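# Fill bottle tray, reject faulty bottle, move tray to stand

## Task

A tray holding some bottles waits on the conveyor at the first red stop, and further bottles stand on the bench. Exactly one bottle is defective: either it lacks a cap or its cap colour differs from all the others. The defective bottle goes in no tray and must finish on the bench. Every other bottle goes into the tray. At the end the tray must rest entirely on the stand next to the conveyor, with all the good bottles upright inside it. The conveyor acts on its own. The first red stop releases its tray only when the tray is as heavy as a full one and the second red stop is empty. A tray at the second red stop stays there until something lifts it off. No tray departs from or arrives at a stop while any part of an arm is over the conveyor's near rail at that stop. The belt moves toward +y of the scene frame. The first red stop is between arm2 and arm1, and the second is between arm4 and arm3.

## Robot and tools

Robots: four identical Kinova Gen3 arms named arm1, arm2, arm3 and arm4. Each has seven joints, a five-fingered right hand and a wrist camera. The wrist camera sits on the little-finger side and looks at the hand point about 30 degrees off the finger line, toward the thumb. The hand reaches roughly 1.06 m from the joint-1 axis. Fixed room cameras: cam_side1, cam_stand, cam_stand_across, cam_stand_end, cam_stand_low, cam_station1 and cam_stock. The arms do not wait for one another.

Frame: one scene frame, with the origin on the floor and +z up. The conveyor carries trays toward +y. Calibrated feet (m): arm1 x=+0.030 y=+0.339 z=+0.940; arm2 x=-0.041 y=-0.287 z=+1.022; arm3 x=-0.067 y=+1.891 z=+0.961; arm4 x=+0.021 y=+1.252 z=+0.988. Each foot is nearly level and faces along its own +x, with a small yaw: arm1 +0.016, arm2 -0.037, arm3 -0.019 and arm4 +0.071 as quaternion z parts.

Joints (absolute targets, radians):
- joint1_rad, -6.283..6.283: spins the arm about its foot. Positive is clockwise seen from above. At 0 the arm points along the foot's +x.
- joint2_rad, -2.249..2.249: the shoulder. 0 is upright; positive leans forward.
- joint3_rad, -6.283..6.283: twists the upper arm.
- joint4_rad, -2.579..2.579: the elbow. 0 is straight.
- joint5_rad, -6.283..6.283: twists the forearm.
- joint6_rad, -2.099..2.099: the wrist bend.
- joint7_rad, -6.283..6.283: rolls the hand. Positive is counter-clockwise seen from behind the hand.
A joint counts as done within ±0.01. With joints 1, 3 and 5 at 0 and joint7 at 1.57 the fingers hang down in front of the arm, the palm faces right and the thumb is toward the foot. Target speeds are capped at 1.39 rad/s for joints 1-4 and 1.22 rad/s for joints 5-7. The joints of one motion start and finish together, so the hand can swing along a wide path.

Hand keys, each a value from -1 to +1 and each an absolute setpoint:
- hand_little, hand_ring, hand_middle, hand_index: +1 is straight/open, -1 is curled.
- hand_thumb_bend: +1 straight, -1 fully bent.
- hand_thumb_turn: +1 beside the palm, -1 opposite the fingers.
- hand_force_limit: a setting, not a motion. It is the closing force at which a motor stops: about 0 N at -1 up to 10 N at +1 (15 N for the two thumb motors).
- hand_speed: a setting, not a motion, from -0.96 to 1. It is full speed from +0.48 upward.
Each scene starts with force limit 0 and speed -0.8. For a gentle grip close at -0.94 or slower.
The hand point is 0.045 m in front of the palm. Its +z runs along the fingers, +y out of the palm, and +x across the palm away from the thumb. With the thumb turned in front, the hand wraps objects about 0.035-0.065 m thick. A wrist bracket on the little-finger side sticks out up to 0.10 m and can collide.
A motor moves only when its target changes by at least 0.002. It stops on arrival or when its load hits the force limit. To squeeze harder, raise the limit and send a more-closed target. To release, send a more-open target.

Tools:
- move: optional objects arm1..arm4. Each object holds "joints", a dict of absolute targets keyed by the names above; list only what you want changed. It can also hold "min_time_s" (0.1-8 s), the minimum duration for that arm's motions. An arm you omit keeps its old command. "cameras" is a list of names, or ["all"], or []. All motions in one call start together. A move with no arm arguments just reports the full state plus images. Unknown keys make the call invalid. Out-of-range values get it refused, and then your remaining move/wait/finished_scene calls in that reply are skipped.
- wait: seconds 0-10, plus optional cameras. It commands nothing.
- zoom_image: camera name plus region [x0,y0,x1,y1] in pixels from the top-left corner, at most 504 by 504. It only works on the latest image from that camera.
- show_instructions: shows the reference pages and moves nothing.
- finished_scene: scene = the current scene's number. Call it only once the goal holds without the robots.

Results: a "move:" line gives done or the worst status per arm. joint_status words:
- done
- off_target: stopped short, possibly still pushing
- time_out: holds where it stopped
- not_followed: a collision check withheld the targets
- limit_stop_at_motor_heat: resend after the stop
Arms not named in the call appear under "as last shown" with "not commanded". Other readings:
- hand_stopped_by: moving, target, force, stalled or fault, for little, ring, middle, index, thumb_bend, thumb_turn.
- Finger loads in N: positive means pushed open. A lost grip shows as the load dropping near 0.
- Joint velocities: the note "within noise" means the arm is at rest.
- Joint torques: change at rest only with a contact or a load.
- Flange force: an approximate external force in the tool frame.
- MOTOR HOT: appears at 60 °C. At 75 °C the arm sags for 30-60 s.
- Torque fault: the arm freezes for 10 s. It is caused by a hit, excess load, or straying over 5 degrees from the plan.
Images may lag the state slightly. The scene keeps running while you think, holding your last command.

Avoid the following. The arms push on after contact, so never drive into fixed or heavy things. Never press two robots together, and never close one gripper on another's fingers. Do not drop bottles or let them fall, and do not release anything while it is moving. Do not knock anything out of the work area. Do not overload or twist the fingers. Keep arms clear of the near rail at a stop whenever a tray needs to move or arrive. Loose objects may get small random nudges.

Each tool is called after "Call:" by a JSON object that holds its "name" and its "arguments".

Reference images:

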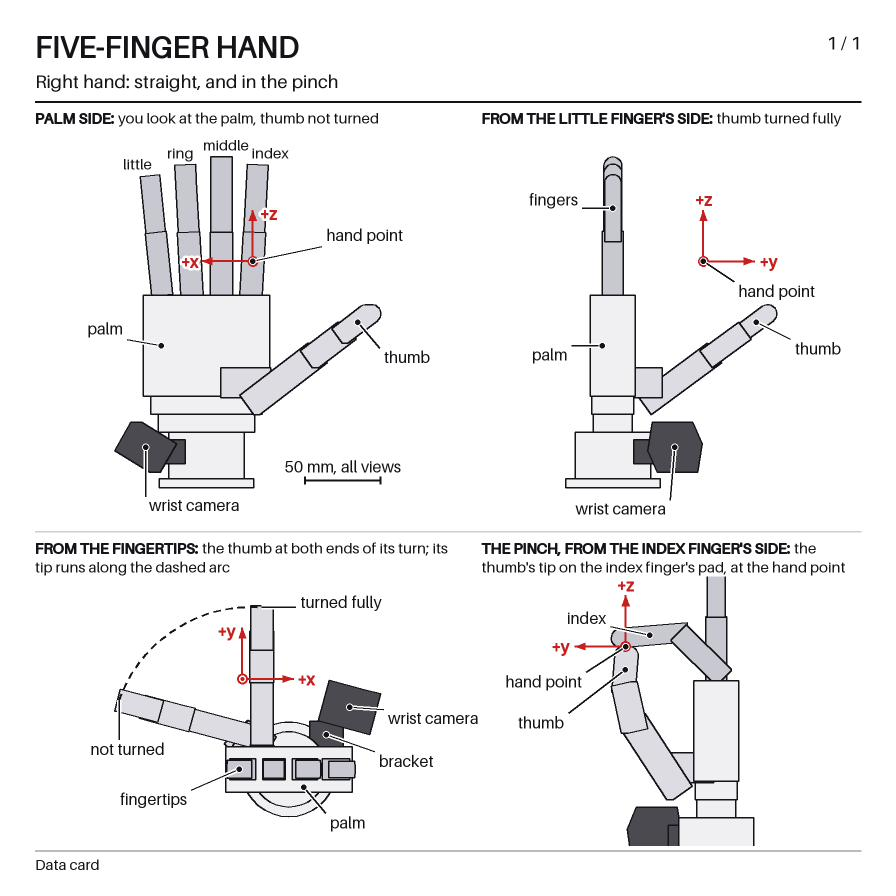

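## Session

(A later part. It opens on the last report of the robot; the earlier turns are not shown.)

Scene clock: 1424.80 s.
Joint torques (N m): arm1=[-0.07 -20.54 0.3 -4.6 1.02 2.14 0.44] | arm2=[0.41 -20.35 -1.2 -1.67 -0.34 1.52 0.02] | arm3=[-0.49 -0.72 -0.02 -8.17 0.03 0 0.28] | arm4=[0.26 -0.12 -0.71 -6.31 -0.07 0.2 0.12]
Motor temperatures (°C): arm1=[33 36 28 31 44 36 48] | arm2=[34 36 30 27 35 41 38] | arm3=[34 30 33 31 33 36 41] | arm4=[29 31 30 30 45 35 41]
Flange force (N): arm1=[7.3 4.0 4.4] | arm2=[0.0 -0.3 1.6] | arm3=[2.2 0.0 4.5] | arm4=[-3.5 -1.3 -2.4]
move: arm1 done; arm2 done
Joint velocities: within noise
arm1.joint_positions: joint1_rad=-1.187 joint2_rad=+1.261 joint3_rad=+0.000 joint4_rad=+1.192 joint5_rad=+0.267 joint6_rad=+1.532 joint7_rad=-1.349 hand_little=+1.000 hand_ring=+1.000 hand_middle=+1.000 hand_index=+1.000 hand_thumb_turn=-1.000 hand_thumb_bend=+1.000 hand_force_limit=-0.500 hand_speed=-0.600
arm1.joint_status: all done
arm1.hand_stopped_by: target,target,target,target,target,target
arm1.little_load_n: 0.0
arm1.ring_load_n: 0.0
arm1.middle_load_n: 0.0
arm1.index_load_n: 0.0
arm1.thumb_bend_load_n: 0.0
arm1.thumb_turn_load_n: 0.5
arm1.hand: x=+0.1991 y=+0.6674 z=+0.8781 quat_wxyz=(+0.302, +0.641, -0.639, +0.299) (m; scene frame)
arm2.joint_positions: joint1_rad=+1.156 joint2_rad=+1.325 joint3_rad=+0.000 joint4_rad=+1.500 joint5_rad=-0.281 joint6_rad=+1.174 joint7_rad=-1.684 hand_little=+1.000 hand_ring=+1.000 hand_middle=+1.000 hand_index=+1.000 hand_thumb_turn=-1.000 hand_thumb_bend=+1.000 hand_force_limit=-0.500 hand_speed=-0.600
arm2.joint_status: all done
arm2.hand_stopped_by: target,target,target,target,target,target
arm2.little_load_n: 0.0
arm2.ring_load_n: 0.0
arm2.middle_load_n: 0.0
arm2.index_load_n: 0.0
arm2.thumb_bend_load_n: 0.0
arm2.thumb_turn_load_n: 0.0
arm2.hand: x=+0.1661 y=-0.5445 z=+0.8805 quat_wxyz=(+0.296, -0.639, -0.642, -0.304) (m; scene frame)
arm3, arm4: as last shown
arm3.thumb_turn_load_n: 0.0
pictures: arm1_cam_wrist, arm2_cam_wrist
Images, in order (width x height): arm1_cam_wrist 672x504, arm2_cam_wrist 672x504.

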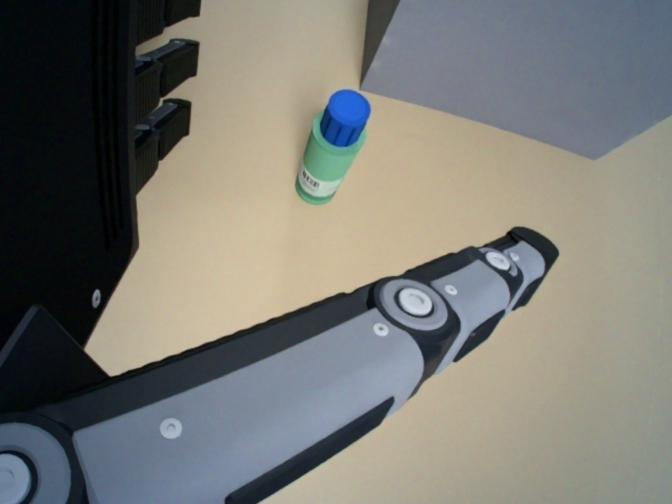

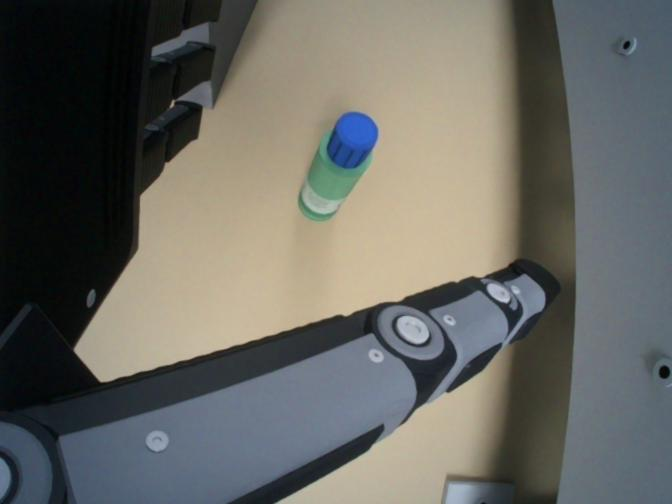

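Call:
{"name": "move", "arguments": {"arm1": {"joints":{"joint1_rad":-1.216,"joint2_rad":1.740,"joint4_rad":0.550,"joint5_rad":0.3395,"joint6_rad":2.032,"joint7_rad":-1.301}, "min_time_s":2}, "arm2": {"joints":{"joint1_rad":1.187,"joint2_rad":1.762,"joint4_rad":0.908,"joint5_rad":-0.292,"joint6_rad":1.673,"joint7_rad":-1.710}, "min_time_s":2}, "cameras": ["arm1_cam_wrist","arm2_cam_wrist","cam_side1","cam_stock"]}}

Call:
{"name": "zoom_image", "arguments": {"camera": "cam_side1", "region": [480, 260, 600, 380]}}

Call:
{"name": "zoom_image", "arguments": {"camera": "cam_stock", "region": [440, 180, 560, 270]}}

Call:
{"name": "zoom_image", "arguments": {"camera": "cam_stock", "region": [110, 170, 230, 260]}}

Scene clock: 1449.27 s.
Joint torques (N m): arm1=[-0.09 -21.58 0.52 -5.2 1.16 2.55 0.46] | arm2=[0.39 -21.28 -1.26 -2.38 -0.47 1.93 0.06] | arm3=[-0.44 -0.69 -0.05 -8.13 0.12 0.05 0.33] | arm4=[0.26 -0.12 -0.76 -6.23 -0.13 0.17 0.15]
Motor temperatures (°C): arm1=[32 36 28 31 44 36 48] | arm2=[34 36 30 27 35 41 38] | arm3=[34 30 33 31 33 36 41] | arm4=[29 31 30 30 45 35 41]
Flange force (N): arm1=[14.5 7.3 13.4] | arm2=[0.2 -0.5 1.7] | arm3=[2.2 0.2 4.5] | arm4=[-3.6 -1.4 -2.8]
move: arm1 done; arm2 done
Joint velocities: within noise
arm1.joint_positions: joint1_rad=-1.216 joint2_rad=+1.740 joint3_rad=+0.000 joint4_rad=+0.550 joint5_rad=+0.339 joint6_rad=+2.032 joint7_rad=-1.301 hand_little=+1.000 hand_ring=+1.000 hand_middle=+1.000 hand_index=+1.000 hand_thumb_turn=-1.000 hand_thumb_bend=+1.000 hand_force_limit=-0.500 hand_speed=-0.600
arm1.joint_status: all done
arm1.hand_stopped_by: target,target,target,target,target,target
arm1.little_load_n: 0.0
arm1.ring_load_n: 0.0
arm1.middle_load_n: 0.0
arm1.index_load_n: 0.0
arm1.thumb_bend_load_n: 0.0
arm1.thumb_turn_load_n: 0.5
arm1.hand: x=+0.1987 y=+0.6563 z=+0.8060 quat_wxyz=(+0.408, +0.579, -0.577, +0.406) (m; scene frame)
arm2.joint_positions: joint1_rad=+1.187 joint2_rad=+1.762 joint3_rad=+0.000 joint4_rad=+0.908 joint5_rad=-0.292 joint6_rad=+1.673 joint7_rad=-1.710 hand_little=+1.000 hand_ring=+1.000 hand_middle=+1.000 hand_index=+1.000 hand_thumb_turn=-1.000 hand_thumb_bend=+1.000 hand_force_limit=-0.500 hand_speed=-0.600
arm2.joint_status: all done
arm2.hand_stopped_by: target,target,target,target,target,target
arm2.little_load_n: 0.0
arm2.ring_load_n: 0.0
arm2.middle_load_n: 0.0
arm2.index_load_n: 0.0
arm2.thumb_bend_load_n: 0.0
arm2.thumb_turn_load_n: 0.0
arm2.hand: x=+0.1670 y=-0.5306 z=+0.8086 quat_wxyz=(+0.403, -0.576, -0.581, -0.411) (m; scene frame)
arm3, arm4: as last shown
pictures: arm1_cam_wrist, arm2_cam_wrist, cam_side1, cam_stock
Images, in order (width x height): arm1_cam_wrist 672x504, arm2_cam_wrist 672x504, cam_side1 672x504, cam_stock 672x504.

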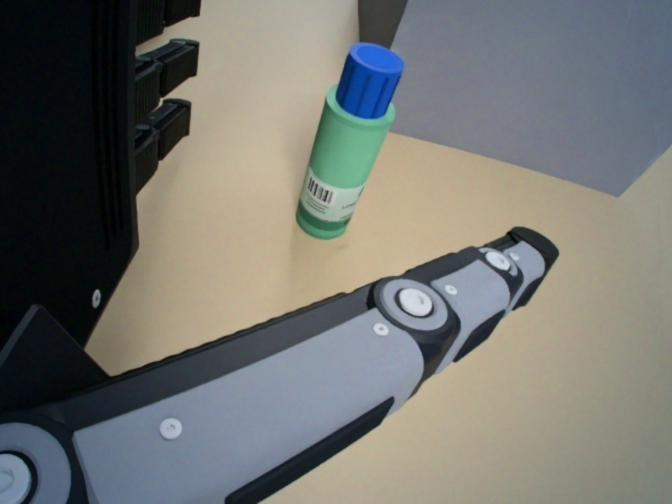

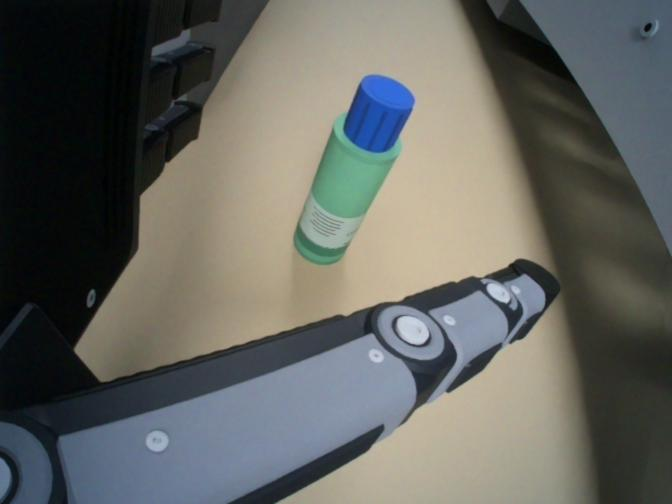

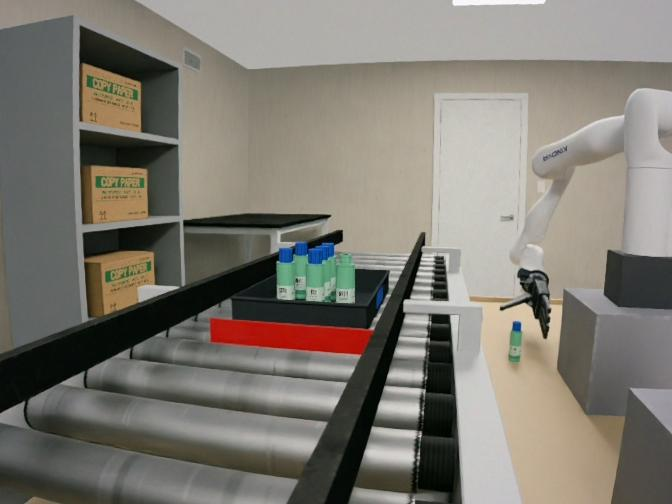

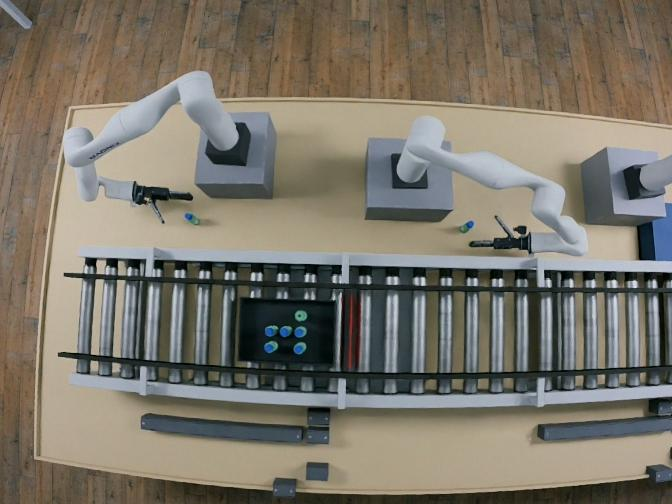

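Scaled by 4.200 from the camera's 672x504 image, which has a finer 960x720 frame.

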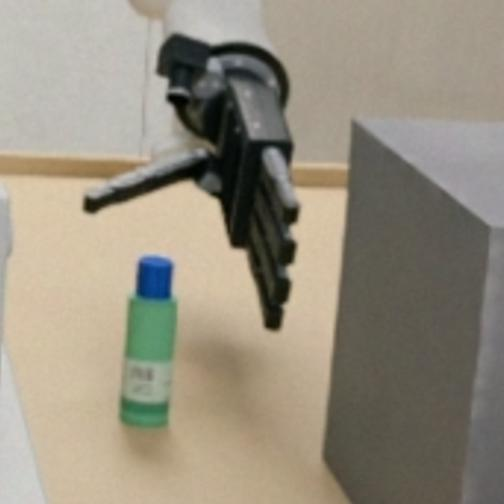

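Scaled by 4.200 from the camera's 672x504 image, which has a finer 960x720 frame.

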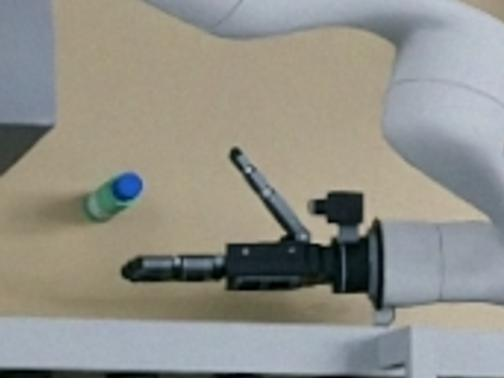

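Scaled by 4.200 from the camera's 672x504 image, which has a finer 960x720 frame.

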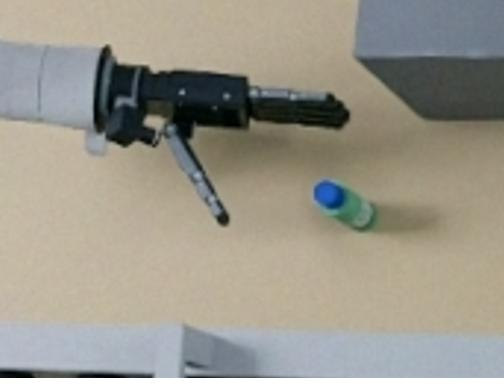

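Call:
{"name": "move", "arguments": {"arm1": {"joints":{"joint1_rad":-1.1925,"joint2_rad":1.677,"joint4_rad":0.837,"joint5_rad":0.342,"joint6_rad":1.814,"joint7_rad":-1.361}, "min_time_s":2}, "arm2": {"joints":{"joint1_rad":1.139,"joint2_rad":1.762,"joint4_rad":1.066,"joint5_rad":-0.321,"joint6_rad":1.518,"joint7_rad":-1.671}, "min_time_s":2}, "cameras": []}}

Call:
{"name": "move", "arguments": {"arm1": {"joints":{"hand_speed":-0.7,"hand_index":0.4,"hand_middle":0.4,"hand_thumb_bend":0.4}}, "arm2": {"joints":{"hand_speed":-0.7,"hand_index":0.4,"hand_middle":0.4,"hand_thumb_bend":0.4}}, "cameras": ["arm1_cam_wrist","arm2_cam_wrist","cam_side1","cam_stock"]}}

Call:
{"name": "zoom_image", "arguments": {"camera": "cam_side1", "region": [480, 260, 600, 380]}}

Call:
{"name": "zoom_image", "arguments": {"camera": "cam_stock", "region": [440, 180, 560, 270]}}

Call:
{"name": "zoom_image", "arguments": {"camera": "cam_stock", "region": [110, 170, 230, 260]}}

Scene clock: 1510.03 s.
Joint torques (N m): arm1=[-0.14 -20.5 0.53 -3.89 1.07 2.62 0.46] | arm2=[0.43 -20.06 -1.35 -1.23 -0.38 1.95 0.06] | arm3=[-0.52 -0.67 -0.06 -8.13 0.1 0.04 0.27] | arm4=[0.21 -0.25 -0.76 -6.3 -0.07 0.16 0.15]
Motor temperatures (°C): arm1=[32 36 28 31 44 36 48] | arm2=[34 36 30 27 35 41 38] | arm3=[34 30 33 31 33 36 41] | arm4=[29 31 30 30 45 35 41]
Flange force (N): arm1=[10.2 5.1 8.0] | arm2=[0.3 -0.5 1.6] | arm3=[2.2 -0.1 4.5] | arm4=[-3.7 -1.3 -2.7]
move: arm1 done; arm2 done
Joint velocities: within noise
arm1.joint_positions: joint1_rad=-1.192 joint2_rad=+1.677 joint3_rad=+0.000 joint4_rad=+0.837 joint5_rad=+0.342 joint6_rad=+1.814 joint7_rad=-1.361 hand_little=+1.000 hand_ring=+1.000 hand_middle=+1.000 hand_index=+1.000 hand_thumb_turn=-1.000 hand_thumb_bend=+1.000 hand_force_limit=-0.500 hand_speed=-0.600
arm1.joint_status: all done
arm1.hand_stopped_by: target,target,target,target,target,target
arm1.little_load_n: 0.0
arm1.ring_load_n: 0.0
arm1.middle_load_n: 0.0
arm1.index_load_n: 0.0
arm1.thumb_bend_load_n: 0.0
arm1.thumb_turn_load_n: 0.5
arm1.hand: x=+0.1987 y=+0.6048 z=+0.7850 quat_wxyz=(+0.406, +0.581, -0.575, +0.408) (m; scene frame)
arm2.joint_positions: joint1_rad=+1.139 joint2_rad=+1.762 joint3_rad=+0.000 joint4_rad=+1.066 joint5_rad=-0.321 joint6_rad=+1.518 joint7_rad=-1.671 hand_little=+1.000 hand_ring=+1.000 hand_middle=+1.000 hand_index=+1.000 hand_thumb_turn=-1.000 hand_thumb_bend=+1.000 hand_force_limit=-0.500 hand_speed=-0.600
arm2.joint_status: all done
arm2.hand_stopped_by: target,target,target,target,target,target
arm2.little_load_n: 0.0
arm2.ring_load_n: 0.0
arm2.middle_load_n: 0.0
arm2.index_load_n: -0.5
arm2.thumb_bend_load_n: 0.0
arm2.thumb_turn_load_n: 0.5
arm2.hand: x=+0.1723 y=-0.4791 z=+0.7899 quat_wxyz=(+0.406, -0.570, -0.586, -0.408) (m; scene frame)
arm3, arm4: as last shown
arm4.thumb_bend_load_n: -0.5
pictures: none
No camera images: "cameras" was empty.

Scene clock: 1511.93 s.
Joint torques (N m): arm1=[-0.17 -20.42 0.6 -3.87 1.05 2.55 0.46] | arm2=[0.41 -20.12 -1.35 -1.2 -0.4 1.99 0.06] | arm3=[-0.52 -0.69 0.01 -8.13 0.1 0.02 0.33] | arm4=[0.3 -0.22 -0.84 -6.2 -0.09 0.27 0.08]
Motor temperatures (°C): arm1=[32 36 28 31 44 36 48] | arm2=[34 36 30 27 35 41 38] | arm3=[34 30 33 31 33 36 41] | arm4=[29 31 30 30 45 35 41]
Flange force (N): arm1=[10.3 5.0 7.8] | arm2=[0.1 -0.6 1.6] | arm3=[2.3 0.4 4.4] | arm4=[-4.0 -1.8 -2.7]
move: arm1 done; arm2 done
Joint velocities: within noise
arm1.joint_positions: joint1_rad=-1.192 joint2_rad=+1.677 joint3_rad=+0.000 joint4_rad=+0.837 joint5_rad=+0.342 joint6_rad=+1.814 joint7_rad=-1.361 hand_little=+1.000 hand_ring=+1.000 hand_middle=+0.400 hand_index=+0.400 hand_thumb_turn=-1.000 hand_thumb_bend=+0.400 hand_force_limit=-0.500 hand_speed=-0.700
arm1.joint_status: all done
arm1.hand_stopped_by: target,target,target,target,target,target
arm1.little_load_n: 0.0
arm1.ring_load_n: 0.0
arm1.middle_load_n: 0.0
arm1.index_load_n: 0.0
arm1.thumb_bend_load_n: 0.0
arm1.thumb_turn_load_n: 0.5
arm1.hand: x=+0.1987 y=+0.6048 z=+0.7850 quat_wxyz=(+0.406, +0.581, -0.575, +0.408) (m; scene frame)
arm2.joint_positions: joint1_rad=+1.139 joint2_rad=+1.762 joint3_rad=+0.000 joint4_rad=+1.066 joint5_rad=-0.321 joint6_rad=+1.518 joint7_rad=-1.671 hand_little=+1.000 hand_ring=+1.000 hand_middle=+0.400 hand_index=+0.400 hand_thumb_turn=-1.000 hand_thumb_bend=+0.400 hand_force_limit=-0.500 hand_speed=-0.700
arm2.joint_status: all done
arm2.hand_stopped_by: target,target,target,target,target,target
arm2.little_load_n: 0.0
arm2.ring_load_n: 0.0
arm2.middle_load_n: 0.0
arm2.index_load_n: 0.0
arm2.thumb_bend_load_n: 0.0
arm2.thumb_turn_load_n: 0.5
arm2.hand: x=+0.1723 y=-0.4791 z=+0.7899 quat_wxyz=(+0.406, -0.570, -0.586, -0.408) (m; scene frame)
arm3.joint_positions: joint1_rad=+0.362 joint2_rad=-0.324 joint3_rad=-0.101 joint4_rad=+1.473 joint5_rad=-0.008 joint6_rad=+2.069 joint7_rad=-1.880 hand_little=+1.000 hand_ring=+1.000 hand_middle=+1.000 hand_index=+1.000 hand_thumb_turn=+1.000 hand_thumb_bend=+1.000 hand_force_limit=+0.000 hand_speed=-0.800
arm3.joint_status: not commanded
arm3.hand_stopped_by: target,target,target,target,target,target
arm3.little_load_n: 0.0
arm3.ring_load_n: 0.0
arm3.middle_load_n: 0.0
arm3.index_load_n: 0.0
arm3.thumb_bend_load_n: 0.0
arm3.thumb_turn_load_n: 0.0
arm3.hand: x=+0.1108 y=+1.8705 z=+1.4476 quat_wxyz=(+0.039, -0.300, -0.953, +0.013) (m; scene frame)
arm4.joint_positions: joint1_rad=+0.421 joint2_rad=-0.440 joint3_rad=-0.080 joint4_rad=+1.467 joint5_rad=+0.009 joint6_rad=+2.000 joint7_rad=-1.939 hand_little=+1.000 hand_ring=+1.000 hand_middle=+1.000 hand_index=+1.000 hand_thumb_turn=+1.000 hand_thumb_bend=+1.000 hand_force_limit=+0.000 hand_speed=-0.800
arm4.joint_status: not commanded
arm4.hand_stopped_by: target,target,target,target,target,target
arm4.little_load_n: 0.0
arm4.ring_load_n: 0.0
arm4.middle_load_n: 0.5
arm4.index_load_n: 0.0
arm4.thumb_bend_load_n: 0.0
arm4.thumb_turn_load_n: 0.0
arm4.hand: x=+0.2044 y=+1.2330 z=+1.4982 quat_wxyz=(-0.051, -0.285, -0.957, +0.011) (m; scene frame)
pictures: arm1_cam_wrist, arm2_cam_wrist, cam_side1, cam_stock
Images, in order (width x height): arm1_cam_wrist 672x504, arm2_cam_wrist 672x504, cam_side1 672x504, cam_stock 672x504.

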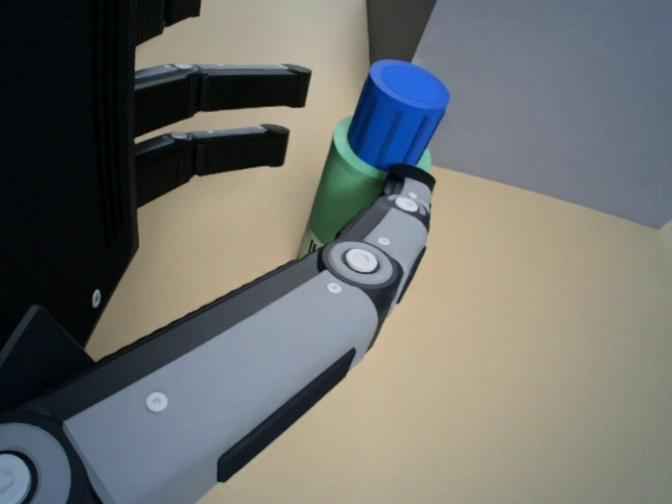

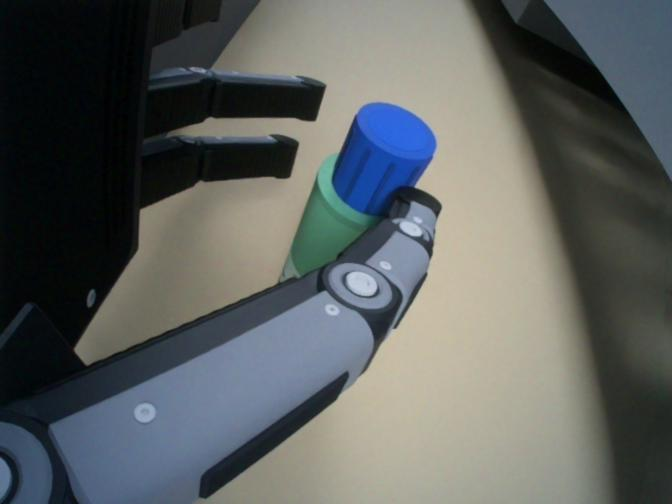

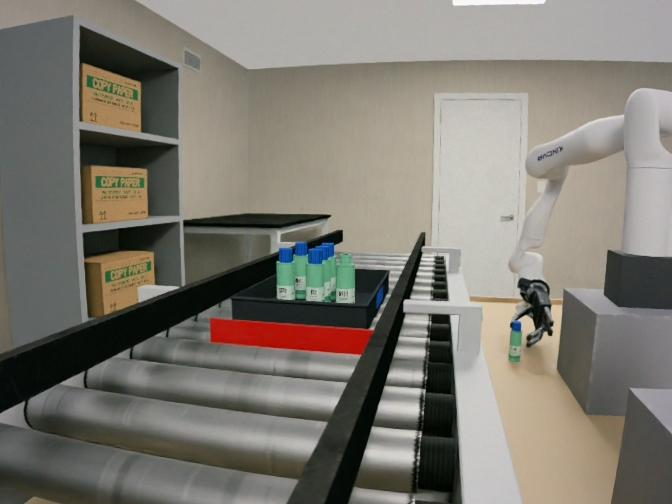

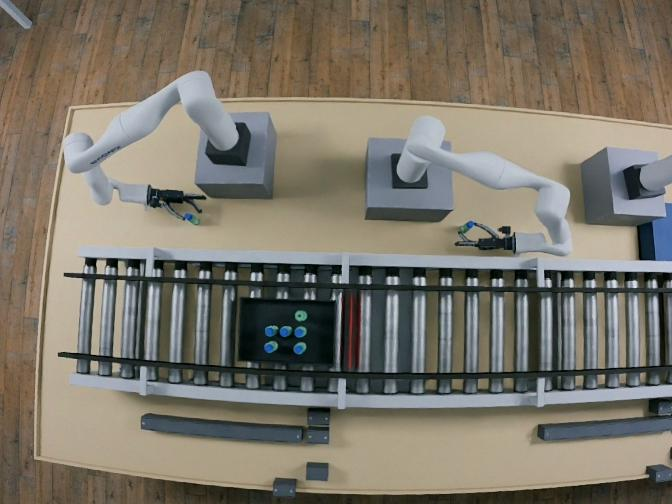

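Scaled by 4.200 from the camera's 672x504 image, which has a finer 960x720 frame.

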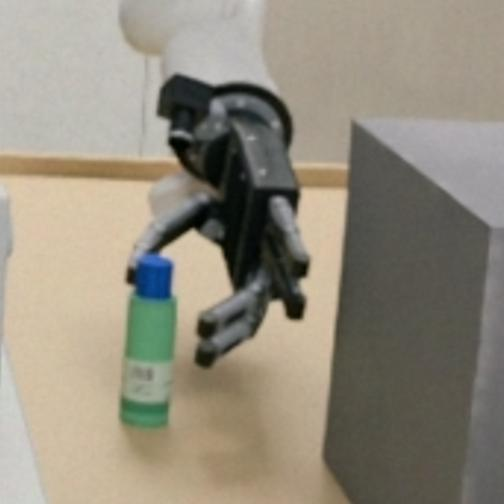

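Scaled by 4.200 from the camera's 672x504 image, which has a finer 960x720 frame.

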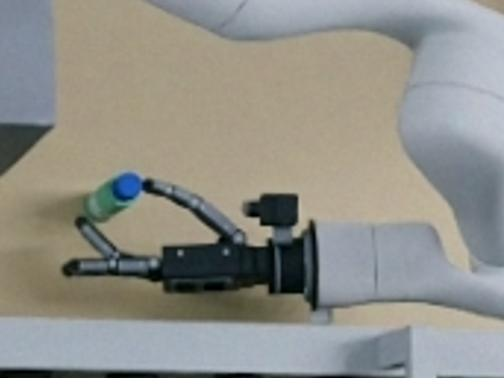

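Scaled by 4.200 from the camera's 672x504 image, which has a finer 960x720 frame.

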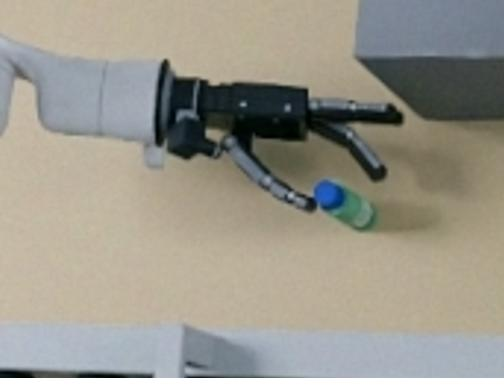

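Call:
{"name": "move", "arguments": {"arm1": {"joints":{"joint2_rad":1.667,"joint4_rad":0.888,"joint6_rad":1.774}, "min_time_s":1.5}, "arm2": {"joints":{"joint1_rad":1.110}, "min_time_s":1.5}, "cameras": []}}

Call:
{"name": "move", "arguments": {"arm1": {"joints":{"hand_speed":-0.88,"hand_force_limit":-0.8,"hand_index":-0.5,"hand_middle":-0.5,"hand_thumb_bend":0.1}}, "arm2": {"joints":{"hand_speed":-0.88,"hand_force_limit":-0.8,"hand_index":-0.5,"hand_middle":-0.5,"hand_thumb_bend":0.1}}, "cameras": ["arm1_cam_wrist","arm2_cam_wrist","cam_side1","cam_stock"]}}

Call:
{"name": "zoom_image", "arguments": {"camera": "cam_side1", "region": [480, 260, 600, 380]}}

Call:
{"name": "zoom_image", "arguments": {"camera": "cam_stock", "region": [440, 180, 560, 270]}}

Call:
{"name": "zoom_image", "arguments": {"camera": "cam_stock", "region": [110, 170, 230, 260]}}

Scene clock: 1548.37 s.
Joint torques (N m): arm1=[-0.03 -20.16 0.57 -3.57 1.06 2.54 0.44] | arm2=[0.42 -20.07 -1.38 -1.22 -0.38 1.97 0.06] | arm3=[-0.56 -0.68 -0.01 -8.12 0.14 0.03 0.34] | arm4=[0.26 -0.16 -0.77 -6.28 -0.09 0.14 0.16]
Motor temperatures (°C): arm1=[32 36 28 31 44 36 48] | arm2=[34 36 30 27 35 41 38] | arm3=[34 30 33 31 33 36 41] | arm4=[29 31 30 30 45 35 40]
Flange force (N): arm1=[9.7 4.9 6.9] | arm2=[0.3 -0.6 1.6] | arm3=[2.3 0.4 4.4] | arm4=[-3.6 -1.4 -2.7]
move: arm1 done; arm2 done
Joint velocities: within noise
arm1.joint_positions: joint1_rad=-1.192 joint2_rad=+1.667 joint3_rad=+0.000 joint4_rad=+0.888 joint5_rad=+0.342 joint6_rad=+1.774 joint7_rad=-1.361 hand_little=+1.000 hand_ring=+1.000 hand_middle=+0.400 hand_index=+0.400 hand_thumb_turn=-1.000 hand_thumb_bend=+0.400 hand_force_limit=-0.500 hand_speed=-0.700
arm1.joint_status: all done
arm1.hand_stopped_by: target,target,target,target,target,target
arm1.little_load_n: 0.0
arm1.ring_load_n: 0.0
arm1.middle_load_n: 0.0
arm1.index_load_n: 0.0
arm1.thumb_bend_load_n: 0.0
arm1.thumb_turn_load_n: 0.0
arm1.hand: x=+0.1959 y=+0.5949 z=+0.7824 quat_wxyz=(+0.408, +0.586, -0.571, +0.406) (m; scene frame)
arm2.joint_positions: joint1_rad=+1.110 joint2_rad=+1.762 joint3_rad=+0.000 joint4_rad=+1.066 joint5_rad=-0.321 joint6_rad=+1.518 joint7_rad=-1.671 hand_little=+1.000 hand_ring=+1.000 hand_middle=+0.400 hand_index=+0.400 hand_thumb_turn=-1.000 hand_thumb_bend=+0.400 hand_force_limit=-0.500 hand_speed=-0.700
arm2.joint_status: all done
arm2.hand_stopped_by: target,target,target,target,target,target
arm2.little_load_n: 0.0
arm2.ring_load_n: 0.0
arm2.middle_load_n: 0.0
arm2.index_load_n: 0.0
arm2.thumb_bend_load_n: 0.0
arm2.thumb_turn_load_n: 0.5
arm2.hand: x=+0.1778 y=-0.4729 z=+0.7900 quat_wxyz=(+0.411, -0.562, -0.595, -0.402) (m; scene frame)
arm3, arm4: as last shown
arm4.middle_load_n: 0.0
arm4.index_load_n: 0.5
pictures: none
No camera images: "cameras" was empty.

Scene clock: 1551.27 s.
Joint torques (N m): arm1=[-0.13 -20.15 0.48 -3.7 1.05 2.5 0.42] | arm2=[0.47 -19.48 -0.85 -1.51 -0.17 1.31 -0.06] | arm3=[-0.5 -0.75 -0.05 -8.15 0.1 0.06 0.32] | arm4=[0.31 -0.17 -0.74 -6.24 -0.08 0.14 0.12]
Motor temperatures (°C): arm1=[32 36 28 31 44 36 48] | arm2=[34 36 30 27 35 41 38] | arm3=[34 30 33 31 33 36 41] | arm4=[29 31 30 30 45 35 40]
Flange force (N): arm1=[10.2 5.0 7.4] | arm2=[2.2 -0.1 0.8] | arm3=[2.1 0.2 4.6] | arm4=[-3.6 -1.4 -2.9]
move: arm1 off_target; arm2 off_target
Joint velocities: within noise
arm1.joint_positions: joint1_rad=-1.192 joint2_rad=+1.667 joint3_rad=+0.000 joint4_rad=+0.888 joint5_rad=+0.342 joint6_rad=+1.774 joint7_rad=-1.361 hand_little=+1.000 hand_ring=+1.000 hand_middle=+0.123 hand_index=+0.156 hand_thumb_turn=-1.000 hand_thumb_bend=+0.259 hand_force_limit=-0.800 hand_speed=-0.880
arm1.joint_status: hand_middle off_target (ended at +0.123, target -0.500); hand_index off_target (ended at +0.156, target -0.500); hand_thumb_bend off_target (ended at +0.259, target +0.100); the others done
arm1.hand_stopped_by: target,target,force,force,force,target
arm1.little_load_n: 0.0
arm1.ring_load_n: 0.0
arm1.middle_load_n: 2.5
arm1.index_load_n: 1.0
arm1.thumb_bend_load_n: 2.5
arm1.thumb_turn_load_n: 0.0
arm1.hand: x=+0.1959 y=+0.5949 z=+0.7824 quat_wxyz=(+0.408, +0.586, -0.571, +0.406) (m; scene frame)
arm2.joint_positions: joint1_rad=+1.110 joint2_rad=+1.762 joint3_rad=+0.000 joint4_rad=+1.066 joint5_rad=-0.321 joint6_rad=+1.518 joint7_rad=-1.671 hand_little=+1.000 hand_ring=+1.000 hand_middle=-0.055 hand_index=+0.123 hand_thumb_turn=-1.000 hand_thumb_bend=+0.322 hand_force_limit=-0.800 hand_speed=-0.880
arm2.joint_status: hand_middle off_target (ended at -0.055, target -0.500); hand_index off_target (ended at +0.123, target -0.500); hand_thumb_bend off_target (ended at +0.322, target +0.100); the others done
arm2.hand_stopped_by: target,target,force,force,force,target
arm2.little_load_n: 0.0
arm2.ring_load_n: 0.0
arm2.middle_load_n: 2.5
arm2.index_load_n: 1.0
arm2.thumb_bend_load_n: 4.0
arm2.thumb_turn_load_n: -1.5
arm2.hand: x=+0.1778 y=-0.4729 z=+0.7900 quat_wxyz=(+0.411, -0.562, -0.595, -0.402) (m; scene frame)
arm3, arm4: as last shown
arm4.index_load_n: 0.0
pictures: arm1_cam_wrist, arm2_cam_wrist, cam_side1, cam_stock
Images, in order (width x height): arm1_cam_wrist 672x504, arm2_cam_wrist 672x504, cam_side1 672x504, cam_stock 672x504.

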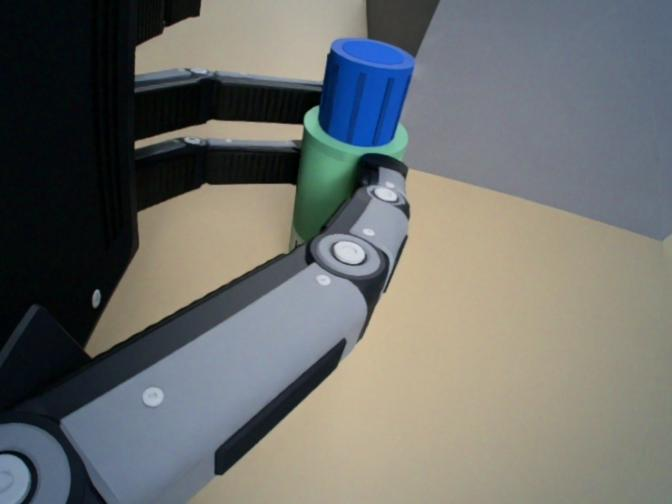

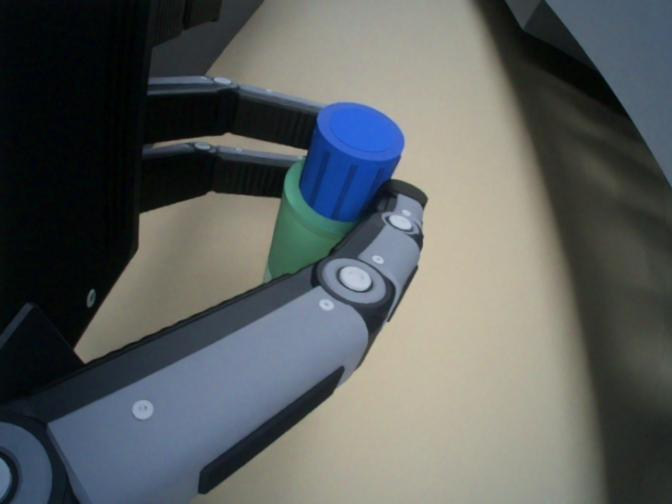

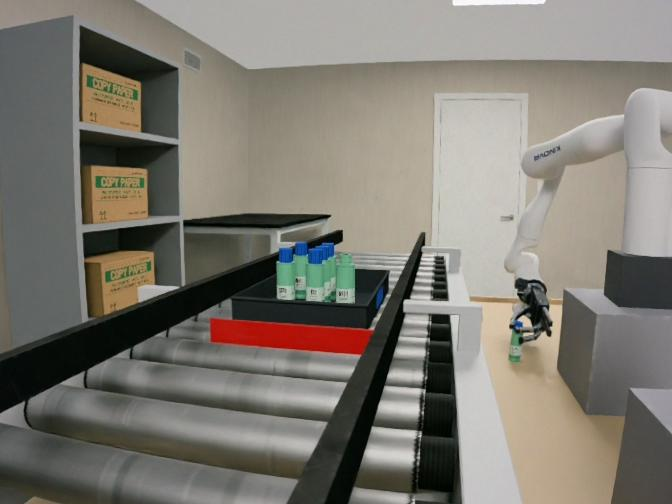

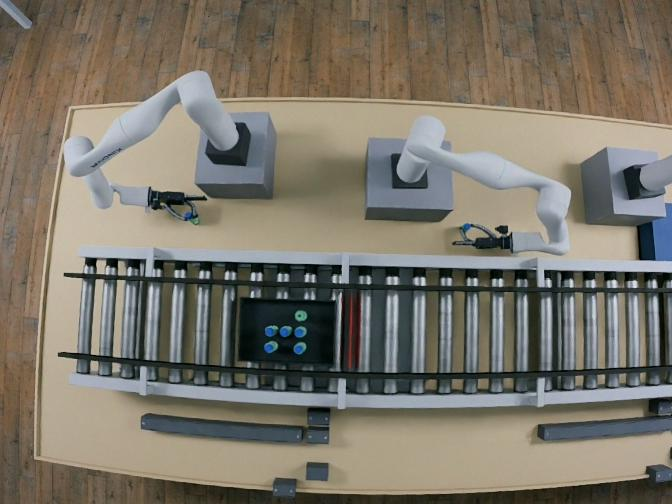

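Scaled by 4.200 from the camera's 672x504 image, which has a finer 960x720 frame.

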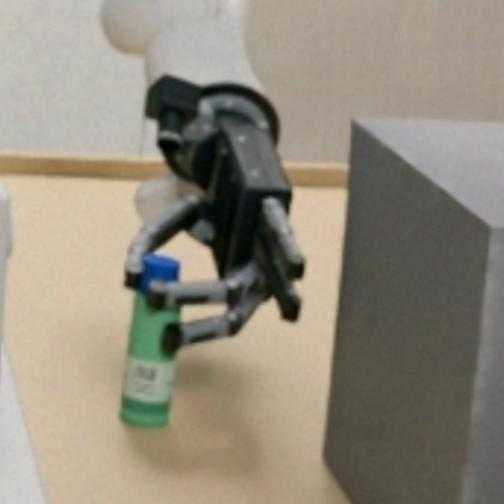

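Scaled by 4.200 from the camera's 672x504 image, which has a finer 960x720 frame.

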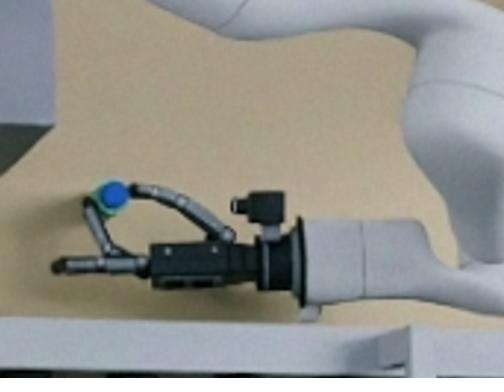

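Scaled by 4.200 from the camera's 672x504 image, which has a finer 960x720 frame.

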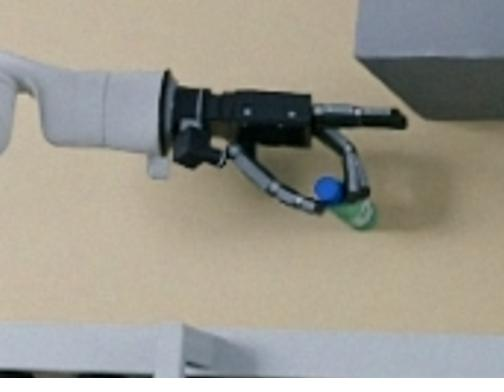

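Call:
{"name": "move", "arguments": {"arm1": {"joints":{"hand_speed":-0.8,"hand_index":0.4,"hand_middle":0.4,"hand_thumb_bend":0.42}}, "arm2": {"joints":{"hand_speed":-0.8,"hand_index":0.4,"hand_middle":0.4,"hand_thumb_bend":0.45}}, "cameras": []}}

Call:
{"name": "move", "arguments": {"arm1": {"joints":{"joint2_rad":1.730,"joint4_rad":0.8123,"joint6_rad":1.786}, "min_time_s":2}, "arm2": {"joints":{"joint2_rad":1.8277,"joint4_rad":0.9842,"joint6_rad":1.533}, "min_time_s":2}, "cameras": ["cam_side1","cam_stock"]}}

Call:
{"name": "zoom_image", "arguments": {"camera": "cam_side1", "region": [480, 260, 600, 380]}}

Call:
{"name": "zoom_image", "arguments": {"camera": "cam_stock", "region": [440, 180, 560, 270]}}

Call:
{"name": "zoom_image", "arguments": {"camera": "cam_stock", "region": [110, 170, 230, 260]}}

Scene clock: 1581.07 s.
Joint torques (N m): arm1=[-0.12 -20.22 0.57 -3.68 1.03 2.58 0.39] | arm2=[0.41 -20.09 -1.39 -1.31 -0.34 1.97 0.07] | arm3=[-0.55 -0.66 -0.11 -8.03 0.07 0.01 0.3] | arm4=[0.35 -0.29 -0.72 -6.2 -0.1 0.21 0.12]
Motor temperatures (°C): arm1=[32 36 28 31 44 36 48] | arm2=[34 36 30 27 35 41 38] | arm3=[34 30 33 31 33 36 41] | arm4=[29 31 30 30 45 35 40]
Flange force (N): arm1=[10.0 5.0 7.5] | arm2=[0.6 -0.7 1.8] | arm3=[2.1 -0.2 4.0] | arm4=[-4.0 -1.3 -3.0]
move: arm1 done; arm2 done
Joint velocities: within noise
arm1.joint_positions: joint1_rad=-1.192 joint2_rad=+1.667 joint3_rad=+0.000 joint4_rad=+0.888 joint5_rad=+0.342 joint6_rad=+1.774 joint7_rad=-1.361 hand_little=+1.000 hand_ring=+1.000 hand_middle=+0.400 hand_index=+0.400 hand_thumb_turn=-1.000 hand_thumb_bend=+0.420 hand_force_limit=-0.800 hand_speed=-0.800
arm1.joint_status: all done
arm1.hand_stopped_by: target,target,target,target,target,target
arm1.little_load_n: 0.0
arm1.ring_load_n: 0.0
arm1.middle_load_n: 0.0
arm1.index_load_n: 0.0
arm1.thumb_bend_load_n: 0.0
arm1.thumb_turn_load_n: 0.0
arm1.hand: x=+0.1959 y=+0.5949 z=+0.7824 quat_wxyz=(+0.408, +0.586, -0.571, +0.406) (m; scene frame)
arm2.joint_positions: joint1_rad=+1.110 joint2_rad=+1.762 joint3_rad=+0.000 joint4_rad=+1.066 joint5_rad=-0.321 joint6_rad=+1.518 joint7_rad=-1.671 hand_little=+1.000 hand_ring=+1.000 hand_middle=+0.400 hand_index=+0.400 hand_thumb_turn=-1.000 hand_thumb_bend=+0.450 hand_force_limit=-0.800 hand_speed=-0.800
arm2.joint_status: all done
arm2.hand_stopped_by: target,target,target,target,target,target
arm2.little_load_n: 0.0
arm2.ring_load_n: 0.0
arm2.middle_load_n: 0.0
arm2.index_load_n: 0.0
arm2.thumb_bend_load_n: 0.0
arm2.thumb_turn_load_n: 0.0
arm2.hand: x=+0.1778 y=-0.4729 z=+0.7900 quat_wxyz=(+0.411, -0.562, -0.595, -0.402) (m; scene frame)
arm3, arm4: as last shown
pictures: none
No camera images: "cameras" was empty.

Scene clock: 1583.37 s.
Joint torques (N m): arm1=[-0.11 -20.04 0.59 -3.76 1.03 2.55 0.46] | arm2=[0.4 -19.87 -1.24 -1.32 -0.34 1.92 0.05] | arm3=[-0.49 -0.67 -0.03 -8.1 0.16 0.02 0.27] | arm4=[0.2 -0.14 -0.76 -6.25 -0.05 0.22 0.11]
Motor temperatures (°C): arm1=[32 36 28 31 44 36 48] | arm2=[34 36 30 27 35 41 38] | arm3=[34 30 33 31 33 36 41] | arm4=[29 31 30 30 45 35 40]
Flange force (N): arm1=[11.5 5.4 7.9] | arm2=[0.4 -0.4 1.5] | arm3=[2.2 0.1 4.4] | arm4=[-3.6 -1.4 -2.6]
move: arm1 done; arm2 done
Joint velocities: within noise
arm1.joint_positions: joint1_rad=-1.192 joint2_rad=+1.730 joint3_rad=+0.000 joint4_rad=+0.812 joint5_rad=+0.342 joint6_rad=+1.786 joint7_rad=-1.361 hand_little=+1.000 hand_ring=+1.000 hand_middle=+0.400 hand_index=+0.400 hand_thumb_turn=-1.000 hand_thumb_bend=+0.420 hand_force_limit=-0.800 hand_speed=-0.800
arm1.joint_status: all done
arm1.hand_stopped_by: target,target,target,target,target,target
arm1.little_load_n: 0.0
arm1.ring_load_n: 0.0
arm1.middle_load_n: 0.0
arm1.index_load_n: 0.0
arm1.thumb_bend_load_n: 0.0
arm1.thumb_turn_load_n: 0.0
arm1.hand: x=+0.1956 y=+0.5949 z=+0.7581 quat_wxyz=(+0.407, +0.585, -0.572, +0.406) (m; scene frame)
arm2.joint_positions: joint1_rad=+1.110 joint2_rad=+1.828 joint3_rad=+0.000 joint4_rad=+0.984 joint5_rad=-0.321 joint6_rad=+1.533 joint7_rad=-1.671 hand_little=+1.000 hand_ring=+1.000 hand_middle=+0.400 hand_index=+0.400 hand_thumb_turn=-1.000 hand_thumb_bend=+0.450 hand_force_limit=-0.800 hand_speed=-0.800
arm2.joint_status: all done
arm2.hand_stopped_by: target,target,target,target,target,target
arm2.little_load_n: 0.0
arm2.ring_load_n: 0.0
arm2.middle_load_n: 0.0
arm2.index_load_n: 0.0
arm2.thumb_bend_load_n: 0.5
arm2.thumb_turn_load_n: 0.5
arm2.hand: x=+0.1779 y=-0.4715 z=+0.7649 quat_wxyz=(+0.410, -0.560, -0.596, -0.403) (m; scene frame)
arm3, arm4: as last shown
pictures: cam_side1, cam_stock
Images, in order (width x height): cam_side1 672x504, cam_stock 672x504.

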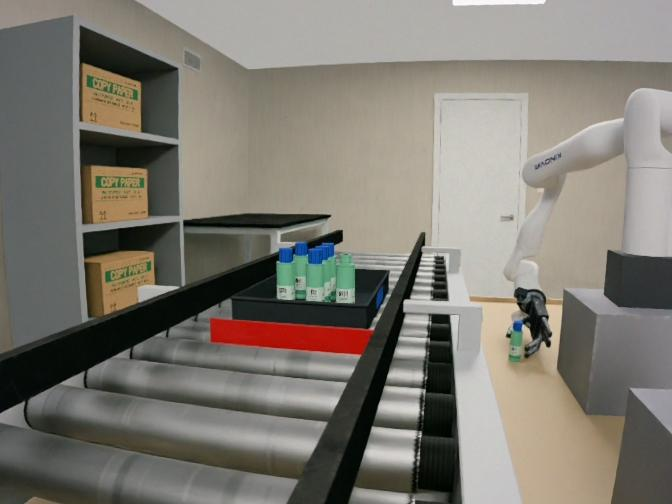

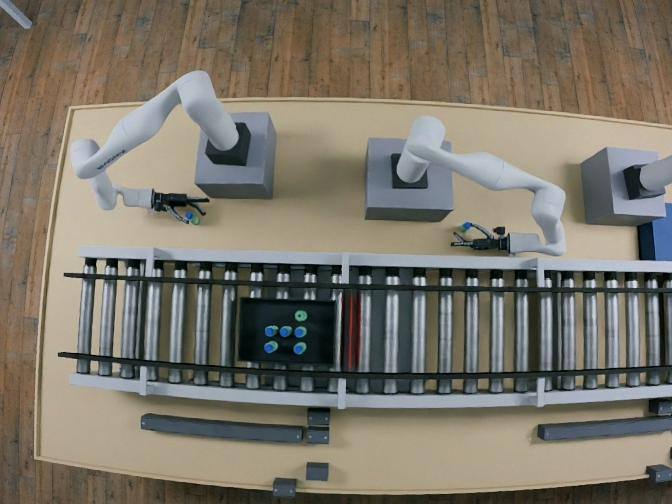

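Scaled by 4.200 from the camera's 672x504 image, which has a finer 960x720 frame.

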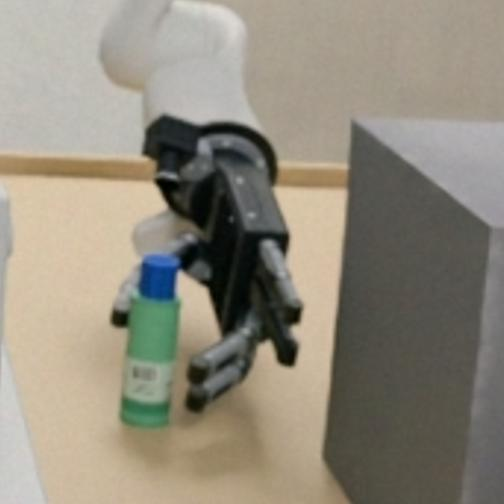

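Scaled by 4.200 from the camera's 672x504 image, which has a finer 960x720 frame.

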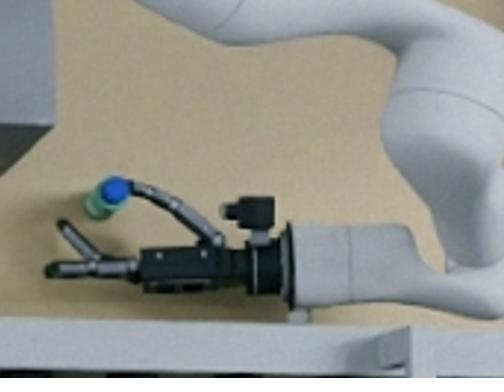

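Scaled by 4.200 from the camera's 672x504 image, which has a finer 960x720 frame.

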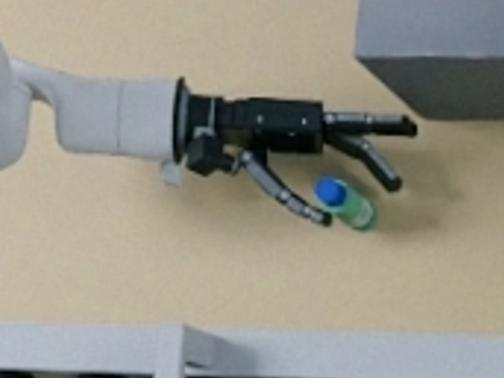

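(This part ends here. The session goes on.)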